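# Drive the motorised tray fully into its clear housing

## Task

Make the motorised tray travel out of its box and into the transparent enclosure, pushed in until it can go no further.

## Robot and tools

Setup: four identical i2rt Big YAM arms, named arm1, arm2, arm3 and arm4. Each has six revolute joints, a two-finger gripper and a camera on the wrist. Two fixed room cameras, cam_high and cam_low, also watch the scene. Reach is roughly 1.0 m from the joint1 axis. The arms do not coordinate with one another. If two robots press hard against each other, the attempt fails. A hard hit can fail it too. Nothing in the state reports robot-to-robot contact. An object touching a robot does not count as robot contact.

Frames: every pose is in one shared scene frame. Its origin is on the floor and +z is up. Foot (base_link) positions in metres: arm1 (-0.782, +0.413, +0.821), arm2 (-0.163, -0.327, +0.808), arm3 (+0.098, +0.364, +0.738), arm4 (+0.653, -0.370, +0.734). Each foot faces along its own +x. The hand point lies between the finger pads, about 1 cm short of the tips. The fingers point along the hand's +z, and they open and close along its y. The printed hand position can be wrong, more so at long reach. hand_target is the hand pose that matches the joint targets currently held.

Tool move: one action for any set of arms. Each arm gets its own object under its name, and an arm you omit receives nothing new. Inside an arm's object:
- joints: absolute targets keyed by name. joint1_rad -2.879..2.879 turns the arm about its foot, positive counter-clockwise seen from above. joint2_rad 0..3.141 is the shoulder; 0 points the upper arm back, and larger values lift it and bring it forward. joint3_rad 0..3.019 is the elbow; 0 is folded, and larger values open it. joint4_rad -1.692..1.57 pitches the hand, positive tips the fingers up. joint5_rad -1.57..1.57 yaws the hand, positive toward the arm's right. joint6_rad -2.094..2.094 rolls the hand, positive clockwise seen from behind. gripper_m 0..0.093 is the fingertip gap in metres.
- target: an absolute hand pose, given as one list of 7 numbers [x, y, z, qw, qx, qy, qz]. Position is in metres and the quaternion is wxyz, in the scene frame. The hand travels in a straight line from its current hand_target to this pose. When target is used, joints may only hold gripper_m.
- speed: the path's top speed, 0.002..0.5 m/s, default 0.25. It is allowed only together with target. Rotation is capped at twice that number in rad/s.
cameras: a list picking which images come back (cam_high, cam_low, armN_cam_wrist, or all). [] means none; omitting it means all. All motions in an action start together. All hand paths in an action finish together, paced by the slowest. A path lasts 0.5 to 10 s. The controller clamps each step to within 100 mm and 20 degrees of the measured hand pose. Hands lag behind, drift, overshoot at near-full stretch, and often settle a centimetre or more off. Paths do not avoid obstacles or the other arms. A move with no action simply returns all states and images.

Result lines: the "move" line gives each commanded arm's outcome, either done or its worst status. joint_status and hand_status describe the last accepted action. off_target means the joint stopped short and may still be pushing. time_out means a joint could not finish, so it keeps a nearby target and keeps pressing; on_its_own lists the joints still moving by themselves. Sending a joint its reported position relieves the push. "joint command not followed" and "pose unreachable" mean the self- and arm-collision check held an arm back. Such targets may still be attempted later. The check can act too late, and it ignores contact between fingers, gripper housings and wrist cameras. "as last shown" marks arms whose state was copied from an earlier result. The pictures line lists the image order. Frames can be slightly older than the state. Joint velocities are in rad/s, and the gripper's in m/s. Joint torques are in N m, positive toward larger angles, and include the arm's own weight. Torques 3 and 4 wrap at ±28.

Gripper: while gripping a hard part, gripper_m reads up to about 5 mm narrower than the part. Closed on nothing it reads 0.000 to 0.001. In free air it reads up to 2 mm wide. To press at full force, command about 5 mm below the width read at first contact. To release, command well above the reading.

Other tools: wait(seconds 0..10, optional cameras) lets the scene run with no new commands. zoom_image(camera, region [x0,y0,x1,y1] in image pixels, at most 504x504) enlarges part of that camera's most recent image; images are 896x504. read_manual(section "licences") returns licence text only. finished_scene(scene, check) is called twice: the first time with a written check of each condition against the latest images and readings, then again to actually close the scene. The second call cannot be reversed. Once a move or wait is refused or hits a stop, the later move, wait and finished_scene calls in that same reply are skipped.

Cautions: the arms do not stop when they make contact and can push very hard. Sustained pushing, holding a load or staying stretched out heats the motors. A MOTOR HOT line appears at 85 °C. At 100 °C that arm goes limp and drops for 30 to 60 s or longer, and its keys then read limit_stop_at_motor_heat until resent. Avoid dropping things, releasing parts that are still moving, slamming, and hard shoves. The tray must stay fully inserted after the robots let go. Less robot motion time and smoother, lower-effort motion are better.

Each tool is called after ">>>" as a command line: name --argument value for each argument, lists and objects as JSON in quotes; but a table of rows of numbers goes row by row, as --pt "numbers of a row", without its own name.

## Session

>>> move

Scene clock: 0.00 s.
Joint torques (N m): no reading
Heat: arm1: hottest joint6_rad 26 °C; arm2: hottest joint2_rad 26 °C; arm3: hottest joint2_rad 27 °C; arm4: hottest joint2_rad 26 °C.
Joint velocities: arm1=[-0.015 -0.005 -0.007 -0.002 -0.022 0.007 0] | arm2=[-0.005 0.005 -0.007 -0.007 0.037 -0.051 0] | arm3=[0.005 0.005 -0.007 0.002 -0.051 0.037 0] | arm4=[-0.015 -0.005 0.007 0.002 -0.081 -0.051 0]
arm1.joint_positions: joint1_rad=+0.354 joint2_rad=+0.292 joint3_rad=+1.520 joint4_rad=-1.183 joint5_rad=-0.290 joint6_rad=+0.007 gripper_m=+0.094
arm1.joint_status: not commanded
arm1.hand: x=-0.7281 y=+0.3830 z=+1.4967 quat_wxyz=(-0.629, -0.341, -0.599, +0.359) (m; scene frame)
arm1.hand_target: x=-0.7293 y=+0.3877 z=+1.5028 quat_wxyz=(-0.633, -0.336, -0.595, +0.364) (m; scene frame)
arm1.hand_status: not commanded
arm2.joint_positions: joint1_rad=+0.060 joint2_rad=+0.271 joint3_rad=+1.681 joint4_rad=-1.271 joint5_rad=-0.291 joint6_rad=+0.562 gripper_m=+0.094
arm2.joint_status: not commanded
arm2.hand: x=-0.2195 y=-0.3540 z=+1.5143 quat_wxyz=(-0.295, +0.401, -0.522, -0.692) (m; scene frame)
arm2.hand_target: x=-0.2197 y=-0.3599 z=+1.5170 quat_wxyz=(-0.298, +0.399, -0.517, -0.696) (m; scene frame)
arm2.hand_status: not commanded
arm3.joint_positions: joint1_rad=+0.655 joint2_rad=+0.406 joint3_rad=+1.632 joint4_rad=-1.302 joint5_rad=+0.298 joint6_rad=+0.629 gripper_m=+0.094
arm3.joint_status: not commanded
arm3.hand: x=+0.0853 y=+0.2702 z=+1.4209 quat_wxyz=(-0.641, -0.599, -0.427, +0.220) (m; scene frame)
arm3.hand_target: x=+0.0819 y=+0.2752 z=+1.4262 quat_wxyz=(-0.648, -0.595, -0.422, +0.220) (m; scene frame)
arm3.hand_status: not commanded
arm4.joint_positions: joint1_rad=-0.128 joint2_rad=+0.597 joint3_rad=+1.426 joint4_rad=-1.450 joint5_rad=-0.033 joint6_rad=-0.413 gripper_m=+0.094
arm4.joint_status: not commanded
arm4.hand: x=+0.7188 y=-0.1727 z=+1.2704 quat_wxyz=(-0.414, +0.652, -0.607, -0.187) (m; scene frame)
arm4.hand_target: x=+0.7179 y=-0.1748 z=+1.2841 quat_wxyz=(-0.427, +0.647, -0.602, -0.193) (m; scene frame)
arm4.hand_status: not commanded
pictures: arm1_cam_wrist, arm2_cam_wrist, arm3_cam_wrist, arm4_cam_wrist, cam_high, cam_low
camera_calibration:
arm1_cam_wrist: T_world_to_cam=[[-0.851786, -0.523867, 0.00483707, -0.426234], [-0.300699, 0.481321, -0.823353, 0.830534], [0.428999, -0.702775, -0.567509, 1.55186], [0, 0, 0, 1]] pos_world=[-0.779065, 0.467562, 1.56658]
arm2_cam_wrist: T_world_to_cam=[[0.834515, 0.267974, -0.48143, 1.00513], [-0.261022, -0.577217, -0.773749, 0.914197], [-0.485234, 0.771369, -0.411749, 0.917717], [0, 0, 0, 1]] pos_world=[-0.154864, -0.449558, 1.56913]
arm3_cam_wrist: T_world_to_cam=[[-0.791399, -0.188329, -0.581567, 0.943816], [0.267075, 0.749239, -0.606063, 0.638712], [0.549872, -0.634959, -0.542649, 1.0235], [0, 0, 0, 1]] pos_world=[0.0135542, 0.349084, 1.4914]
arm4_cam_wrist: T_world_to_cam=[[0.943109, -0.086495, 0.321035, -1.10218], [-0.00160589, -0.966742, -0.255747, 0.163498], [0.332479, 0.240682, -0.911883, 1.08557], [0, 0, 0, 1]] pos_world=[0.678808, -0.19855, 1.38556]

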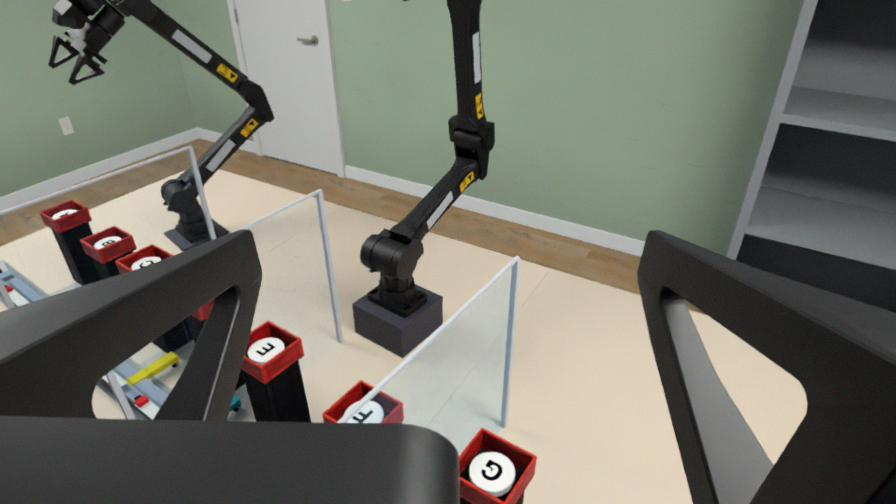

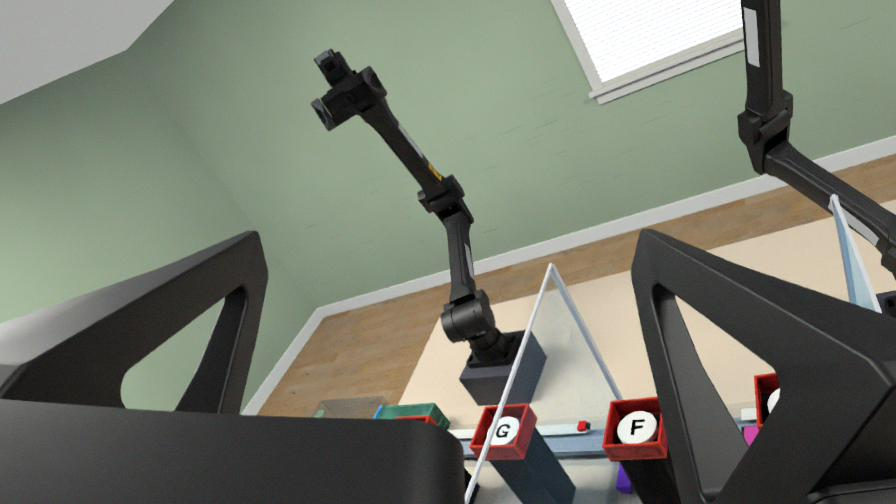

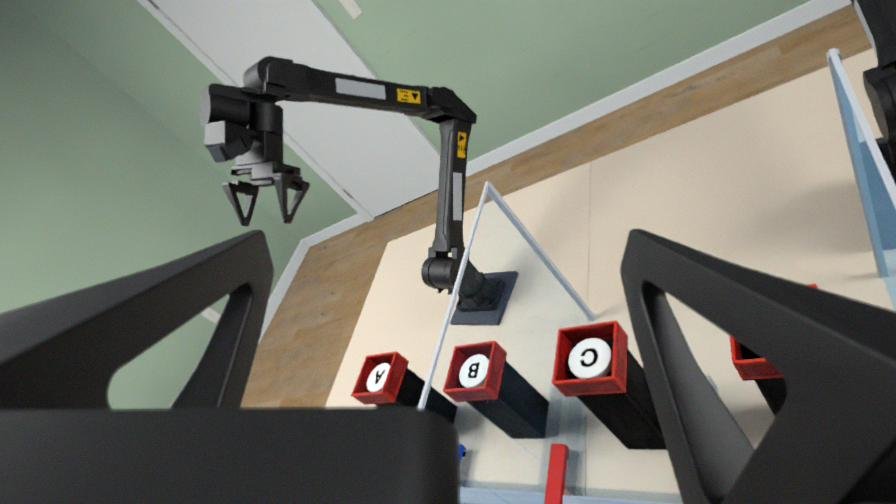

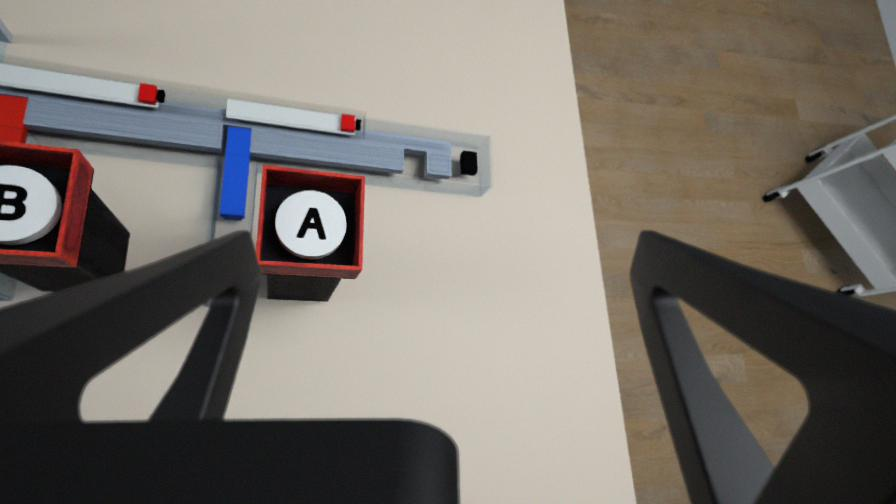

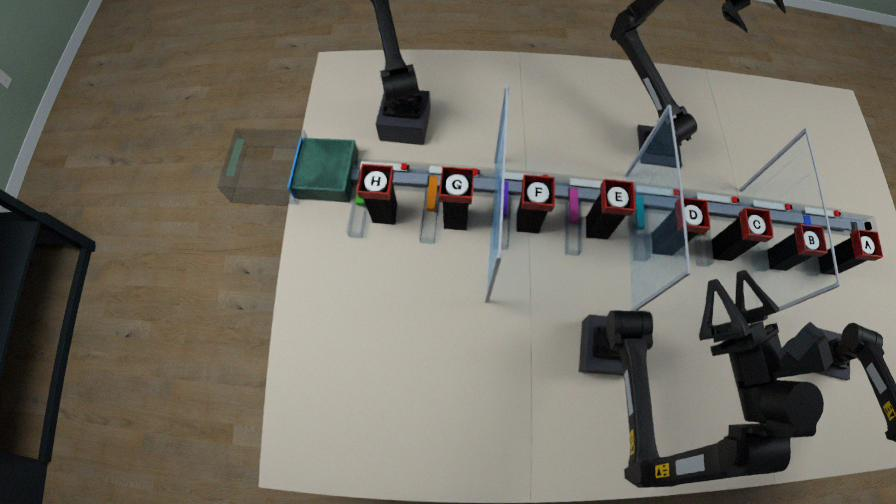

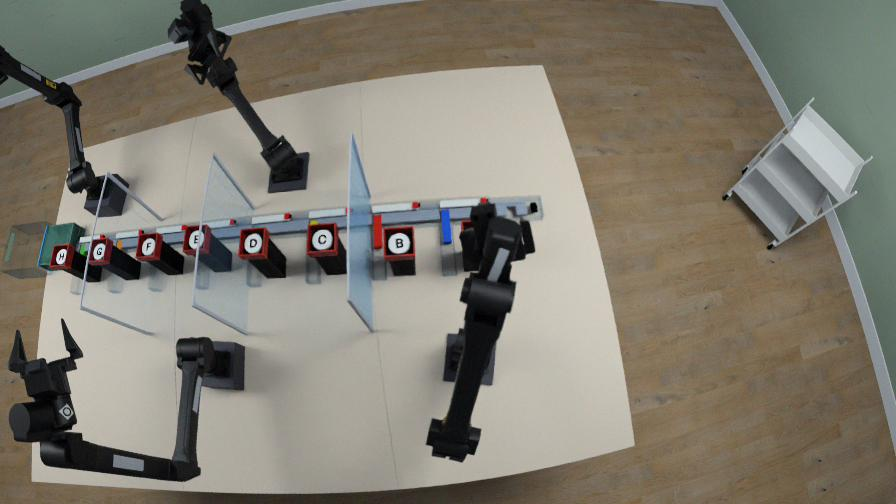

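>>> move --cameras '["cam_high", "cam_low"]'

Scene clock: 0.90 s.
Joint torques (N m): arm1=[0.32 9.58 4.85 2.86 0.05 -0.08] | arm2=[-0.21 10.99 3.82 1.78 -0.05 0.08] | arm3=[-1.49 7.18 6.57 2.24 -0.06 -0.18] | arm4=[0.56 3.25 10.86 1.5 -0.09 -0.02]
Heat: arm1: hottest joint6_rad 26 °C; arm2: hottest joint2_rad 26 °C; arm3: hottest joint2_rad 27 °C; arm4: hottest joint2_rad 26 °C.
Joint velocities: arm1=[0.015 -0.005 0.007 0.007 -0.022 0.051 0] | arm2=[0.005 -0.005 0.012 -0.017 -0.022 -0.022 0] | arm3=[0.005 -0.005 -0.012 -0.002 -0.007 -0.066 0] | arm4=[-0.015 -0.005 -0.012 0.002 -0.051 -0.037 0]
arm1.joint_positions: joint1_rad=+0.354 joint2_rad=+0.292 joint3_rad=+1.520 joint4_rad=-1.183 joint5_rad=-0.290 joint6_rad=+0.007 gripper_m=+0.094
arm1.joint_status: not commanded
arm1.hand: x=-0.7281 y=+0.3830 z=+1.4967 quat_wxyz=(-0.629, -0.341, -0.599, +0.359) (m; scene frame)
arm1.hand_target: x=-0.7293 y=+0.3877 z=+1.5028 quat_wxyz=(-0.633, -0.336, -0.595, +0.364) (m; scene frame)
arm1.hand_status: not commanded
arm2.joint_positions: joint1_rad=+0.060 joint2_rad=+0.271 joint3_rad=+1.681 joint4_rad=-1.271 joint5_rad=-0.291 joint6_rad=+0.562 gripper_m=+0.094
arm2.joint_status: not commanded
arm2.hand: x=-0.2195 y=-0.3540 z=+1.5143 quat_wxyz=(-0.295, +0.401, -0.522, -0.692) (m; scene frame)
arm2.hand_target: x=-0.2197 y=-0.3599 z=+1.5170 quat_wxyz=(-0.298, +0.399, -0.517, -0.696) (m; scene frame)
arm2.hand_status: not commanded
arm3.joint_positions: joint1_rad=+0.655 joint2_rad=+0.406 joint3_rad=+1.632 joint4_rad=-1.302 joint5_rad=+0.298 joint6_rad=+0.629 gripper_m=+0.094
arm3.joint_status: not commanded
arm3.hand: x=+0.0853 y=+0.2702 z=+1.4209 quat_wxyz=(-0.641, -0.599, -0.427, +0.220) (m; scene frame)
arm3.hand_target: x=+0.0819 y=+0.2752 z=+1.4262 quat_wxyz=(-0.648, -0.595, -0.422, +0.220) (m; scene frame)
arm3.hand_status: not commanded
arm4.joint_positions: joint1_rad=-0.128 joint2_rad=+0.597 joint3_rad=+1.426 joint4_rad=-1.450 joint5_rad=-0.033 joint6_rad=-0.413 gripper_m=+0.094
arm4.joint_status: not commanded
arm4.hand: x=+0.7188 y=-0.1727 z=+1.2704 quat_wxyz=(-0.414, +0.652, -0.607, -0.187) (m; scene frame)
arm4.hand_target: x=+0.7179 y=-0.1748 z=+1.2841 quat_wxyz=(-0.427, +0.647, -0.602, -0.193) (m; scene frame)
arm4.hand_status: not commanded
pictures: cam_high, cam_low

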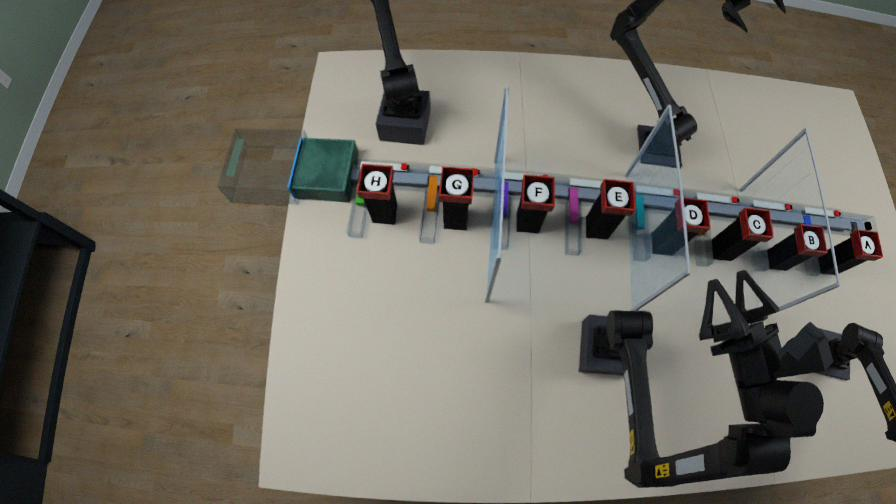

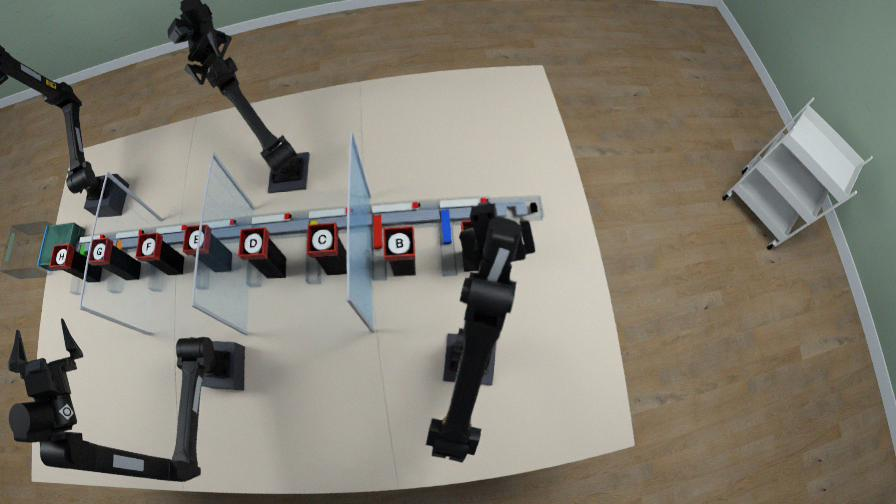

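>>> zoom_image --camera "cam_high" --region '[200, 80, 560, 300]'

>>> zoom_image --camera "cam_high" --region '[540, 90, 896, 320]'

>>> zoom_image --camera "cam_low" --region '[180, 130, 560, 340]'

>>> zoom_image --camera "cam_low" --region '[0, 160, 300, 340]'

Scaled by 1.400 from the camera's 896x504 image, which has a finer 1280x720 frame.

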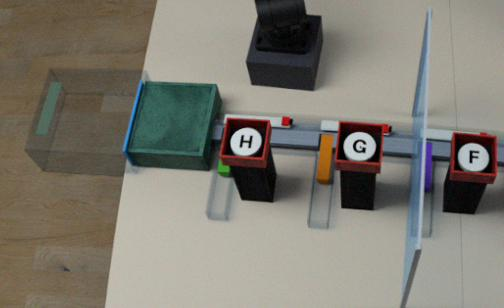

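Scaled by 1.416 from the camera's 896x504 image, which has a finer 1280x720 frame.

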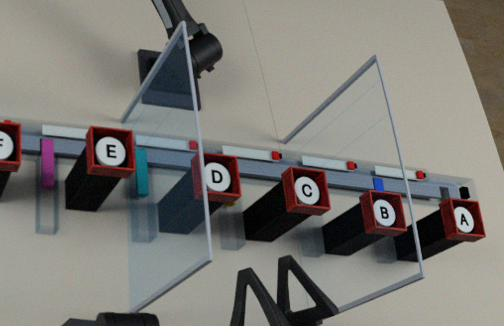

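Scaled by 1.326 from the camera's 896x504 image, which has a finer 1280x720 frame.

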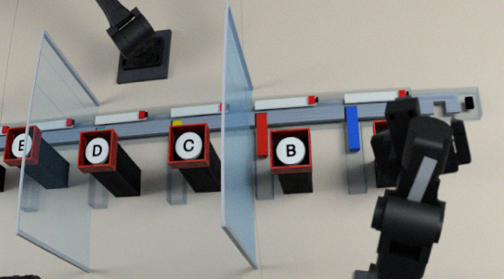

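Scaled by 1.680 from the camera's 896x504 image, which has a finer 1280x720 frame.

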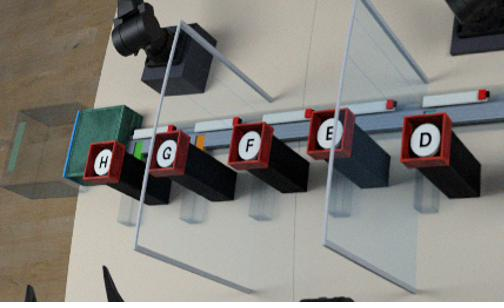

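>>> move --arm1 '{"target": [-0.813, 0.05, 1.09, 0, 0.7071, 0.7071, 0], "speed": 0.5, "joints": {"gripper_m": 0.0}}' --arm2 '{"target": [-0.166, 0.04, 1.09, 0, 0.7071, -0.7071, 0], "speed": 0.5, "joints": {"gripper_m": 0.0}}' --arm3 '{"target": [0.052, -0.005, 1.09, 0, 0.7071, 0.7071, 0], "speed": 0.5, "joints": {"gripper_m": 0.0}}' --arm4 '{"target": [0.703, -0.05, 1.09, 0, 0.7071, -0.7071, 0], "speed": 0.5, "joints": {"gripper_m": 0.0}}' --cameras '["all"]'

Scene clock: 8.47 s.
Joint torques (N m): arm1=[1.08 -7.88 11.89 0.42 0.2 -0.01] | arm2=[0.38 -11.52 14.15 -0.5 0.13 0] | arm3=[-2.26 -10.05 15.25 0.21 -0.17 -0.22] | arm4=[1.03 -5.3 9.96 -0.14 -0.18 0.06]
Heat: arm1: hottest joint3_rad 26 °C; arm2: hottest joint2_rad 26 °C; arm3: hottest joint2_rad 27 °C; arm4: hottest joint2_rad 26 °C.
move: arm1 off_target; arm2 off_target; arm3 off_target; arm4 off_target
Joint velocities: arm1=[-0.005 0.015 0.002 0.017 0.022 -0.051 0.001] | arm2=[0.005 0.005 -0.012 0.012 0.066 -0.007 0] | arm3=[-0.005 -0.015 -0.002 -0.007 0.007 -0.037 0] | arm4=[-0.005 0.005 -0.002 -0.002 -0.037 -0.037 0]
arm1.joint_positions: joint1_rad=-0.003 joint2_rad=+1.277 joint3_rad=+1.217 joint4_rad=-1.575 joint5_rad=-0.030 joint6_rad=-0.110 gripper_m=+0.000
arm1.joint_status: all done
arm1.hand: x=-0.8177 y=+0.0729 z=+1.0665 quat_wxyz=(+0.005, -0.708, -0.705, -0.036) (m; scene frame)
arm1.hand_target: x=-0.8176 y=+0.0611 z=+1.0892 quat_wxyz=(-0.011, -0.709, -0.705, -0.013) (m; scene frame)
arm1.hand_status: off_target (0.033 m and 4.1 deg from the pose sent, 0.532 m and 96.7 deg at the start; pose on its path clipped on 11 of 105 steps)
arm2.joint_positions: joint1_rad=+0.074 joint2_rad=+1.286 joint3_rad=+1.274 joint4_rad=-1.592 joint5_rad=-0.012 joint6_rad=-0.013 gripper_m=+0.001
arm2.joint_status: all done
arm2.hand: x=-0.1569 y=+0.0264 z=+1.0712 quat_wxyz=(+0.012, +0.701, -0.713, +0.009) (m; scene frame)
arm2.hand_target: x=-0.1615 y=+0.0337 z=+1.0882 quat_wxyz=(+0.000, +0.710, -0.704, +0.000) (m; scene frame)
arm2.hand_status: off_target (0.025 m and 2.0 deg from the pose sent, 0.581 m and 98.5 deg at the start)
arm3.joint_positions: joint1_rad=-0.055 joint2_rad=+1.219 joint3_rad=+1.422 joint4_rad=-1.691 joint5_rad=-0.006 joint6_rad=-0.120 gripper_m=+0.000
arm3.joint_status: all done
arm3.hand: x=+0.0518 y=+0.0123 z=+1.0745 quat_wxyz=(-0.027, -0.708, -0.705, +0.022) (m; scene frame)
arm3.hand_target: x=+0.0473 y=+0.0041 z=+1.0884 quat_wxyz=(-0.035, -0.707, -0.706, +0.031) (m; scene frame)
arm3.hand_status: off_target (0.023 m and 4.0 deg from the pose sent, 0.432 m and 87.0 deg at the start; pose on its path clipped on 49 of 105 steps; a joint's target at an end of its range on 48 of 105 steps)
arm4.joint_positions: joint1_rad=+0.073 joint2_rad=+1.114 joint3_rad=+1.377 joint4_rad=-1.670 joint5_rad=+0.004 joint6_rad=-0.173 gripper_m=+0.000
arm4.joint_status: all done
arm4.hand: x=+0.7049 y=-0.0472 z=+1.0885 quat_wxyz=(-0.066, +0.709, -0.701, -0.042) (m; scene frame)
arm4.hand_target: x=+0.7018 y=-0.0483 z=+1.0863 quat_wxyz=(-0.059, +0.709, -0.702, -0.039) (m; scene frame)
arm4.hand_status: off_target (0.004 m and 9.0 deg from the pose sent, 0.219 m and 54.2 deg at the start; a joint's target at an end of its range on 73 of 105 steps)
pictures: arm1_cam_wrist, arm2_cam_wrist, arm3_cam_wrist, arm4_cam_wrist, cam_high, cam_low
camera_calibration:
arm1_cam_wrist: T_world_to_cam=[[-0.998126, 0.00527755, -0.0609683, -0.750979], [-0.0357529, 0.758272, 0.650957, -0.777225], [0.049666, 0.651916, -0.756663, 0.920994], [0, 0, 0, 1]] pos_world=[-0.823102, -0.00709916, 1.15704]
arm2_cam_wrist: T_world_to_cam=[[0.999923, -0.00864409, 0.00890908, 0.145742], [-0.012298, -0.787457, 0.616246, -0.637194], [0.00168864, -0.616308, -0.787503, 0.987795], [0, 0, 0, 1]] pos_world=[-0.155235, 0.108283, 1.16926]
arm3_cam_wrist: T_world_to_cam=[[-0.999932, 0.00481051, -0.0106118, 0.0622225], [-0.00158457, 0.846179, 0.532897, -0.58012], [0.011543, 0.532877, -0.846114, 1.02978], [0, 0, 0, 1]] pos_world=[0.0494123, -0.0581615, 1.18112]
arm4_cam_wrist: T_world_to_cam=[[0.998881, 0.0109457, 0.0460164, -0.755158], [-0.0115293, -0.887172, 0.461294, -0.531444], [0.0458736, -0.461308, -0.886053, 1.03486], [0, 0, 0, 1]] pos_world=[0.700712, 0.0141744, 1.19685]

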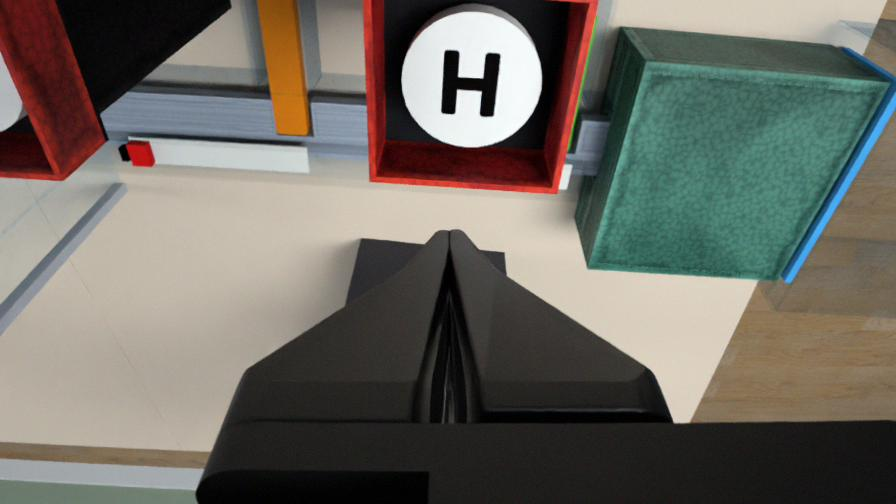

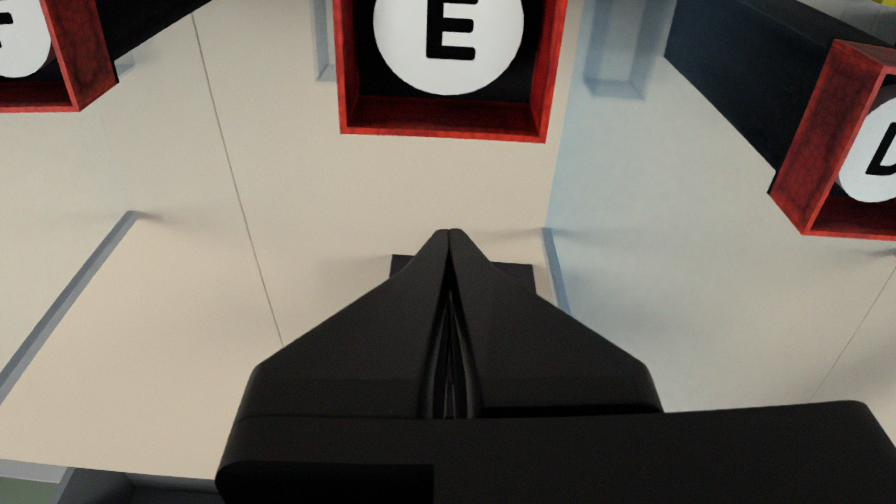

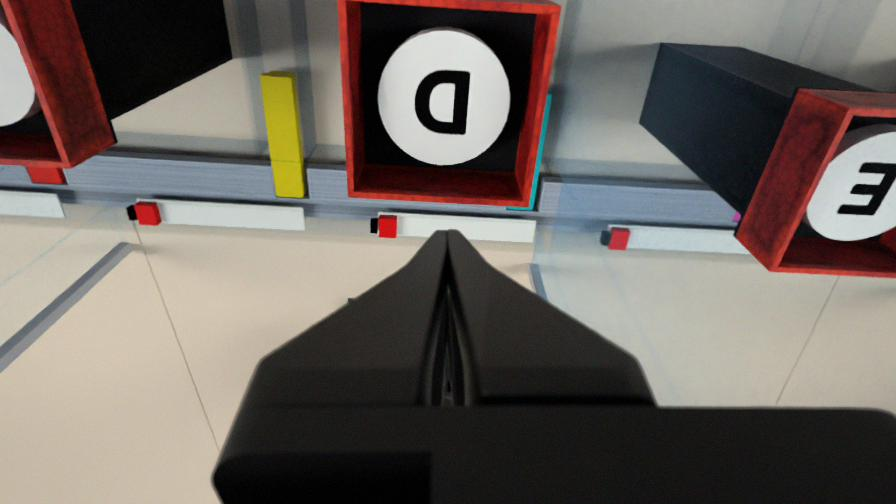

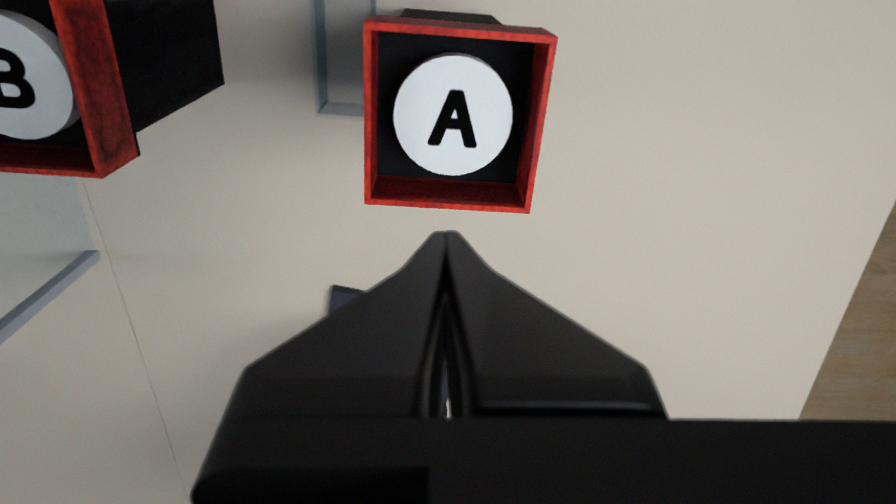

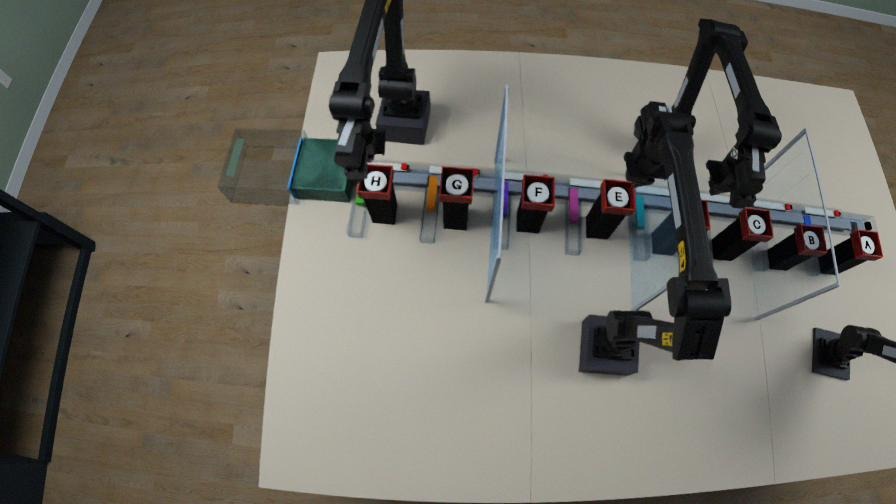

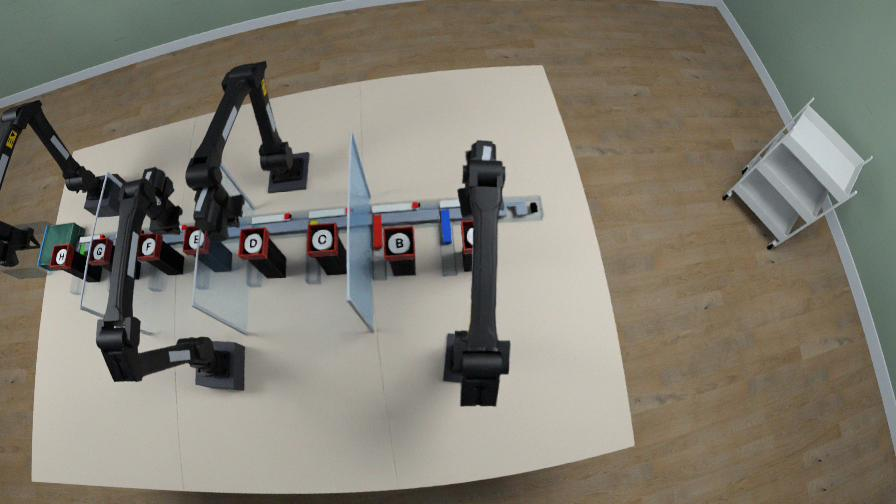

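>>> move --arm1 '{"target": [-0.820, 0.069, 1.0, 0, 0.7071, 0.7071, 0], "speed": 0.4}' --arm2 '{"target": [-0.158, 0.060, 1.002, 0, 0.7071, -0.7071, 0], "speed": 0.4}' --arm3 '{"target": [0.051, -0.005, 1.003, 0, 0.7071, 0.7071, 0], "speed": 0.4}' --arm4 '{"target": [0.714, -0.045, 0.978, 0, 0.7071, -0.7071, 0], "speed": 0.4}' --cameras '["arm1_cam_wrist", "arm2_cam_wrist", "arm3_cam_wrist", "arm4_cam_wrist"]'

Scene clock: 11.10 s.
Joint torques (N m): arm1=[1.03 -6.83 7.84 1.24 0.23 -0.02] | arm2=[0.09 -11.22 10.76 0.77 0.11 0.01] | arm3=[-0.62 -11.28 11.58 0.99 0.04 -0.09] | arm4=[0.03 -6.48 10.11 0.4 -0.17 -0.14]
Heat: arm1: hottest joint3_rad 26 °C; arm2: hottest joint2_rad 27 °C; arm3: hottest joint2_rad 27 °C; arm4: hottest joint3_rad 27 °C.
move: arm1 done; arm2 done; arm3 done; arm4 done
Joint velocities: arm1=[-0.024 0.005 0.017 -0.007 -0.051 -0.125 0] | arm2=[-0.005 -0.005 0.007 0.002 -0.051 0.022 0] | arm3=[-0.015 -0.005 -0.007 0.007 0.022 -0.037 0] | arm4=[-0.005 -0.005 -0.007 0.002 0.037 -0.022 -0.001]
arm1.joint_positions: joint1_rad=+0.001 joint2_rad=+1.268 joint3_rad=+1.036 joint4_rad=-1.349 joint5_rad=+0.003 joint6_rad=-0.110 gripper_m=+0.000
arm1.joint_status: not commanded
arm1.hand: x=-0.8216 y=+0.0728 z=+1.0009 quat_wxyz=(+0.001, -0.707, -0.707, -0.004) (m; scene frame)
arm1.hand_target: x=-0.8199 y=+0.0704 z=+0.9997 quat_wxyz=(+0.001, -0.707, -0.707, +0.000) (m; scene frame)
arm1.hand_status: done (0.004 m and 0.4 deg from the pose sent, 0.067 m and 4.1 deg at the start)
arm2.joint_positions: joint1_rad=+0.074 joint2_rad=+1.357 joint3_rad=+1.164 joint4_rad=-1.387 joint5_rad=-0.012 joint6_rad=-0.013 gripper_m=+0.001
arm2.joint_status: not commanded
arm2.hand: x=-0.1556 y=+0.0526 z=+1.0042 quat_wxyz=(+0.004, +0.701, -0.713, +0.001) (m; scene frame)
arm2.hand_target: x=-0.1576 y=+0.0592 z=+1.0016 quat_wxyz=(+0.000, +0.707, -0.707, +0.000) (m; scene frame)
arm2.hand_status: done (0.008 m and 1.0 deg from the pose sent, 0.077 m and 2.0 deg at the start)
arm3.joint_positions: joint1_rad=-0.055 joint2_rad=+1.274 joint3_rad=+1.288 joint4_rad=-1.576 joint5_rad=+0.006 joint6_rad=-0.120 gripper_m=+0.000
arm3.joint_status: not commanded
arm3.hand: x=+0.0491 y=+0.0029 z=+1.0052 quat_wxyz=(+0.000, -0.708, -0.706, -0.003) (m; scene frame)
arm3.hand_target: x=+0.0511 y=-0.0035 z=+1.0031 quat_wxyz=(+0.000, -0.707, -0.707, +0.000) (m; scene frame)
arm3.hand_status: done (0.008 m and 0.4 deg from the pose sent, 0.074 m and 4.0 deg at the start)
arm4.joint_positions: joint1_rad=+0.051 joint2_rad=+1.192 joint3_rad=+1.151 joint4_rad=-1.535 joint5_rad=-0.001 joint6_rad=-0.181 gripper_m=+0.000
arm4.joint_status: not commanded
arm4.hand: x=+0.7114 y=-0.0487 z=+0.9774 quat_wxyz=(+0.004, +0.706, -0.708, +0.005) (m; scene frame)
arm4.hand_target: x=+0.7140 y=-0.0454 z=+0.9774 quat_wxyz=(+0.000, +0.708, -0.706, +0.001) (m; scene frame)
arm4.hand_status: done (0.005 m and 0.8 deg from the pose sent, 0.111 m and 9.0 deg at the start)
pictures: arm1_cam_wrist, arm2_cam_wrist, arm3_cam_wrist, arm4_cam_wrist
camera_calibration:
arm1_cam_wrist: T_world_to_cam=[[-0.999765, -0.00176508, -0.021604, -0.799102], [-0.0146317, 0.790304, 0.61254, -0.681111], [0.0159926, 0.612712, -0.790144, 0.880359], [0, 0, 0, 1]] pos_world=[-0.822959, -0.00253225, 1.09555]
arm2_cam_wrist: T_world_to_cam=[[0.999919, -0.00864467, 0.0093829, 0.144725], [-0.0125382, -0.801807, 0.597451, -0.555641], [0.00235851, -0.59752, -0.80185, 0.964729], [0, 0, 0, 1]] pos_world=[-0.153955, 0.132179, 1.10418]
arm3_cam_wrist: T_world_to_cam=[[-0.999965, 0.00481586, -0.00677755, 0.0549535], [-0.000153634, 0.804325, 0.594189, -0.596745], [0.00831289, 0.59417, -0.804297, 0.934118], [0, 0, 0, 1]] pos_world=[0.0470947, -0.0753126, 1.10626]
arm4_cam_wrist: T_world_to_cam=[[0.99993, 0.00123462, 0.0117484, -0.724316], [-0.00608999, -0.798304, 0.602224, -0.618758], [0.0101223, -0.602253, -0.798241, 0.868197], [0, 0, 0, 1]] pos_world=[0.711709, 0.0298114, 1.07417]

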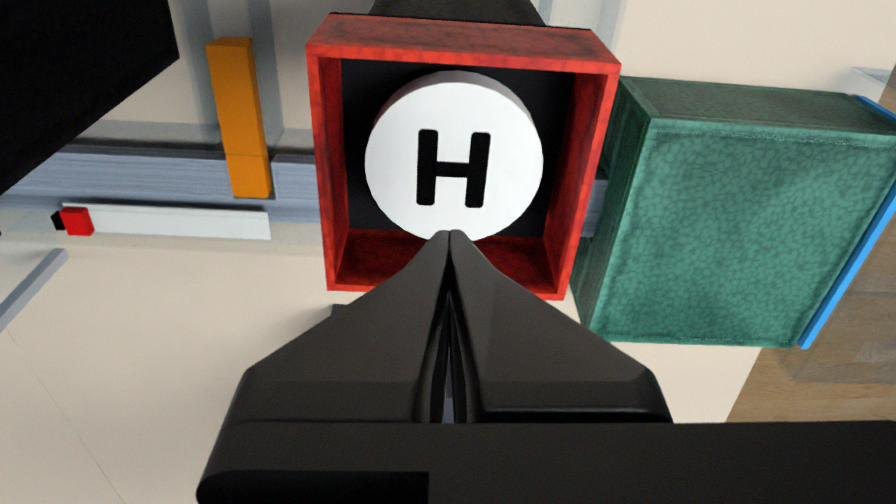

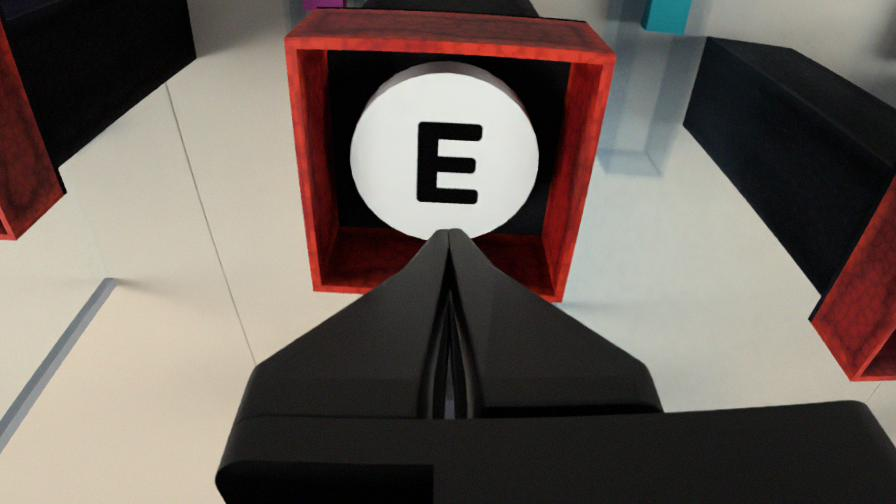

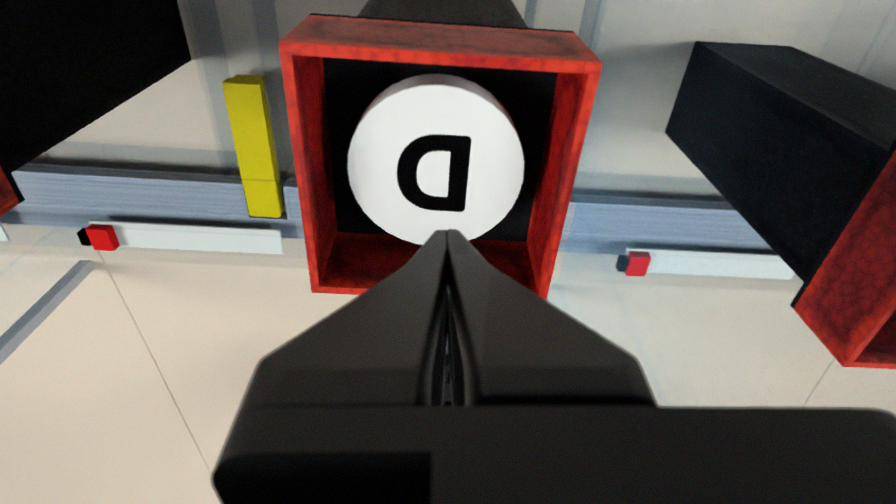

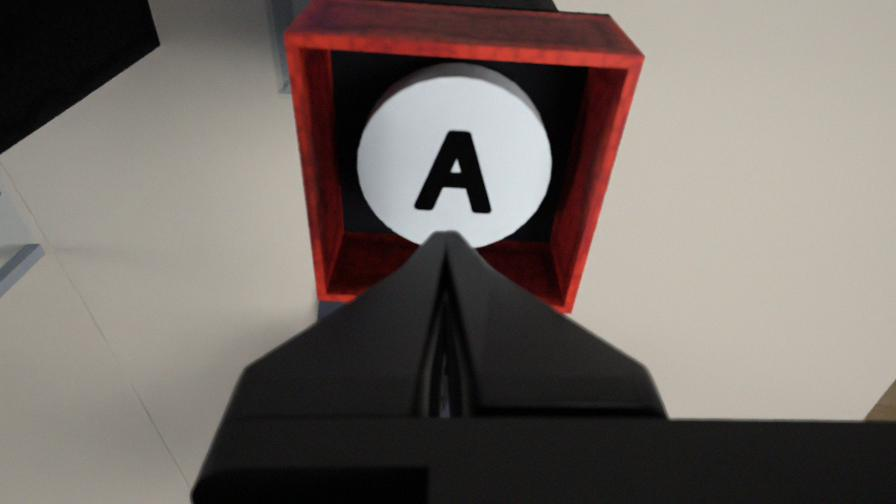

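>>> move --arm1 '{"target": [-0.820, 0.108, 0.864, 0, 0.7071, 0.7071, 0], "speed": 0.2}' --arm2 '{"target": [-0.156, 0.040, 0.878, 0, 0.7071, -0.7071, 0], "speed": 0.2}' --arm3 '{"target": [0.055, 0.021, 0.884, 0, 0.7071, 0.7071, 0], "speed": 0.2}' --arm4 '{"target": [0.718, -0.063, 0.858, 0, 0.7071, -0.7071, 0], "speed": 0.2}' --cameras '["cam_high", "cam_low", "arm4_cam_wrist", "arm2_cam_wrist"]'

Scene clock: 13.17 s.
Joint torques (N m): arm1=[-0.15 1.67 2.19 3.85 0.16 -0.14] | arm2=[-0.32 -2.49 3.95 3.15 0.09 -0.02] | arm3=[-0.62 -4.25 4.31 1.68 0.05 -0.09] | arm4=[-0.5 1.49 1.98 2.36 0.11 -0.19]
Heat: arm1: hottest joint3_rad 26 °C; arm2: hottest joint2_rad 27 °C; arm3: hottest joint2_rad 27 °C; arm4: hottest joint3_rad 27 °C.
move: arm1 off_target; arm2 off_target; arm3 off_target; arm4 off_target
Joint velocities: arm1=[-0.034 0.005 -0.002 -0.002 0.022 -0.081 0.001] | arm2=[-0.015 -0.005 -0.002 -0.012 -0.051 0.037 -0.001] | arm3=[-0.005 -0.005 -0.012 -0.027 -0.007 -0.051 0] | arm4=[0.005 -0.005 0.007 -0.007 -0.066 0.022 -0.001]
arm1.joint_positions: joint1_rad=+0.001 joint2_rad=+1.190 joint3_rad=+0.770 joint4_rad=-1.036 joint5_rad=+0.004 joint6_rad=-0.110 gripper_m=+0.000
arm1.joint_status: not commanded
arm1.hand: x=-0.8188 y=+0.0944 z=+0.9294 quat_wxyz=(-0.038, -0.706, -0.706, +0.045) (m; scene frame)
arm1.hand_target: x=-0.8180 y=+0.1189 z=+0.8743 quat_wxyz=(+0.000, -0.707, -0.707, +0.000) (m; scene frame)
arm1.hand_status: off_target (0.067 m and 6.7 deg from the pose sent, 0.141 m and 0.4 deg at the start)
arm2.joint_positions: joint1_rad=+0.074 joint2_rad=+1.310 joint3_rad=+0.954 joint4_rad=-1.109 joint5_rad=-0.012 joint6_rad=-0.014 gripper_m=+0.001
arm2.joint_status: not commanded
arm2.hand: x=-0.1552 y=+0.0462 z=+0.9447 quat_wxyz=(-0.038, +0.701, -0.711, -0.039) (m; scene frame)
arm2.hand_target: x=-0.1563 y=+0.0306 z=+0.8856 quat_wxyz=(+0.000, +0.707, -0.707, +0.000) (m; scene frame)
arm2.hand_status: off_target (0.067 m and 6.2 deg from the pose sent, 0.127 m and 1.0 deg at the start)
arm3.joint_positions: joint1_rad=-0.055 joint2_rad=+1.165 joint3_rad=+1.037 joint4_rad=-1.289 joint5_rad=+0.007 joint6_rad=-0.120 gripper_m=+0.000
arm3.joint_status: not commanded
arm3.hand: x=+0.0507 y=+0.0126 z=+0.9466 quat_wxyz=(-0.044, -0.707, -0.704, +0.054) (m; scene frame)
arm3.hand_target: x=+0.0556 y=+0.0294 z=+0.8903 quat_wxyz=(+0.001, -0.707, -0.707, +0.000) (m; scene frame)
arm3.hand_status: off_target (0.063 m and 8.0 deg from the pose sent, 0.123 m and 0.4 deg at the start)
arm4.joint_positions: joint1_rad=+0.037 joint2_rad=+1.106 joint3_rad=+0.938 joint4_rad=-1.284 joint5_rad=-0.011 joint6_rad=-0.198 gripper_m=+0.000
arm4.joint_status: not commanded
arm4.hand: x=+0.7132 y=-0.0565 z=+0.9225 quat_wxyz=(-0.044, +0.707, -0.706, -0.033) (m; scene frame)
arm4.hand_target: x=+0.7157 y=-0.0712 z=+0.8652 quat_wxyz=(+0.001, +0.707, -0.707, +0.000) (m; scene frame)
arm4.hand_status: off_target (0.065 m and 6.3 deg from the pose sent, 0.120 m and 0.8 deg at the start)
pictures: arm2_cam_wrist, arm4_cam_wrist, cam_high, cam_low
camera_calibration:
arm2_cam_wrist: T_world_to_cam=[[0.999898, -0.00804808, 0.0117585, 0.142594], [-0.0128614, -0.864974, 0.501653, -0.431827], [0.00613347, -0.501753, -0.864989, 0.968944], [0, 0, 0, 1]] pos_world=[-0.154077, 0.113799, 1.05308]
arm4_cam_wrist: T_world_to_cam=[[0.99965, 0.00227049, 0.0263645, -0.738675], [-0.0112233, -0.865885, 0.500117, -0.497869], [0.0239641, -0.500238, -0.865556, 0.877712], [0, 0, 0, 1]] pos_world=[0.711795, 0.00964474, 1.02818]

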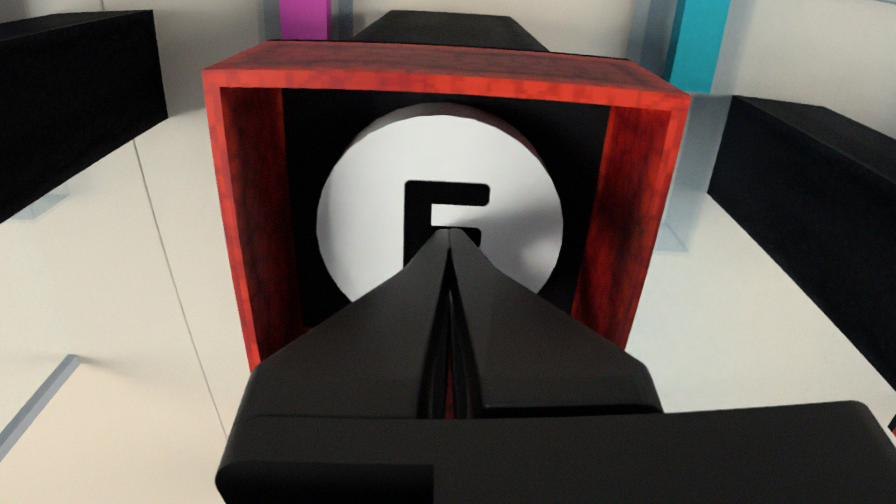

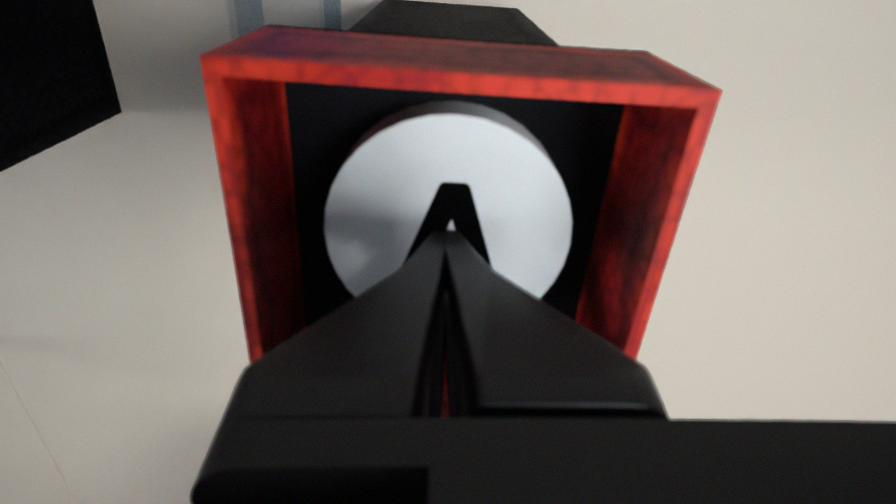

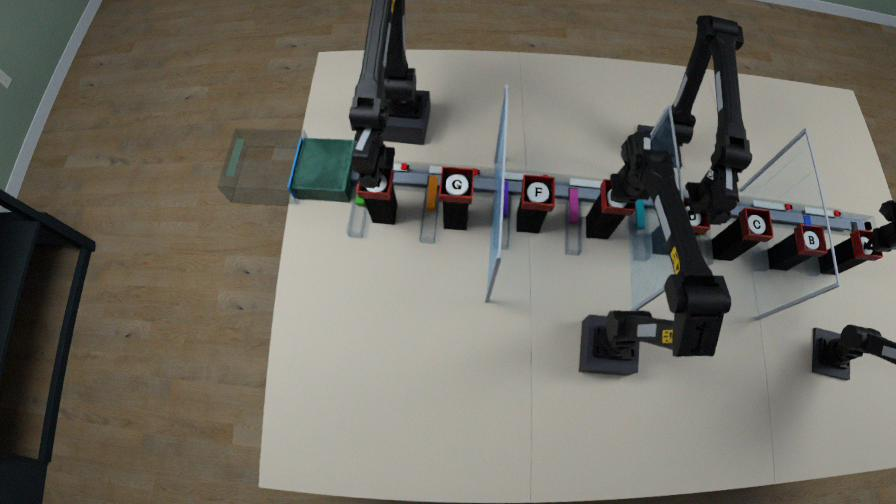

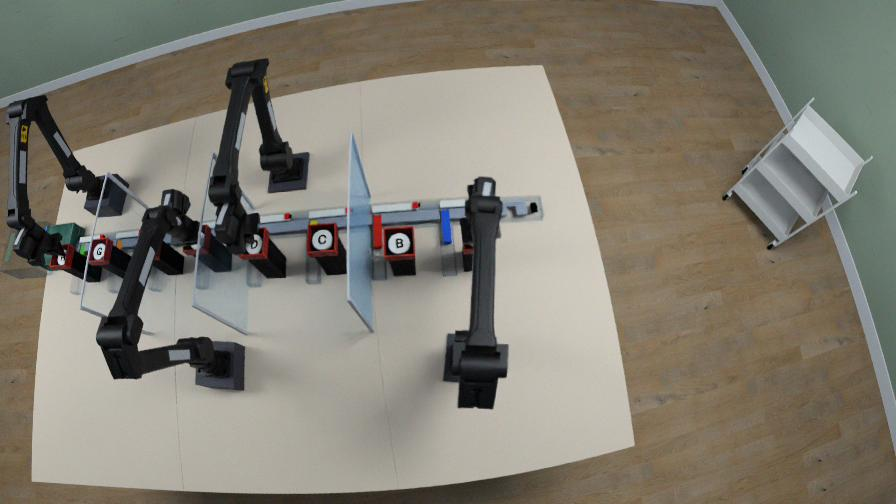

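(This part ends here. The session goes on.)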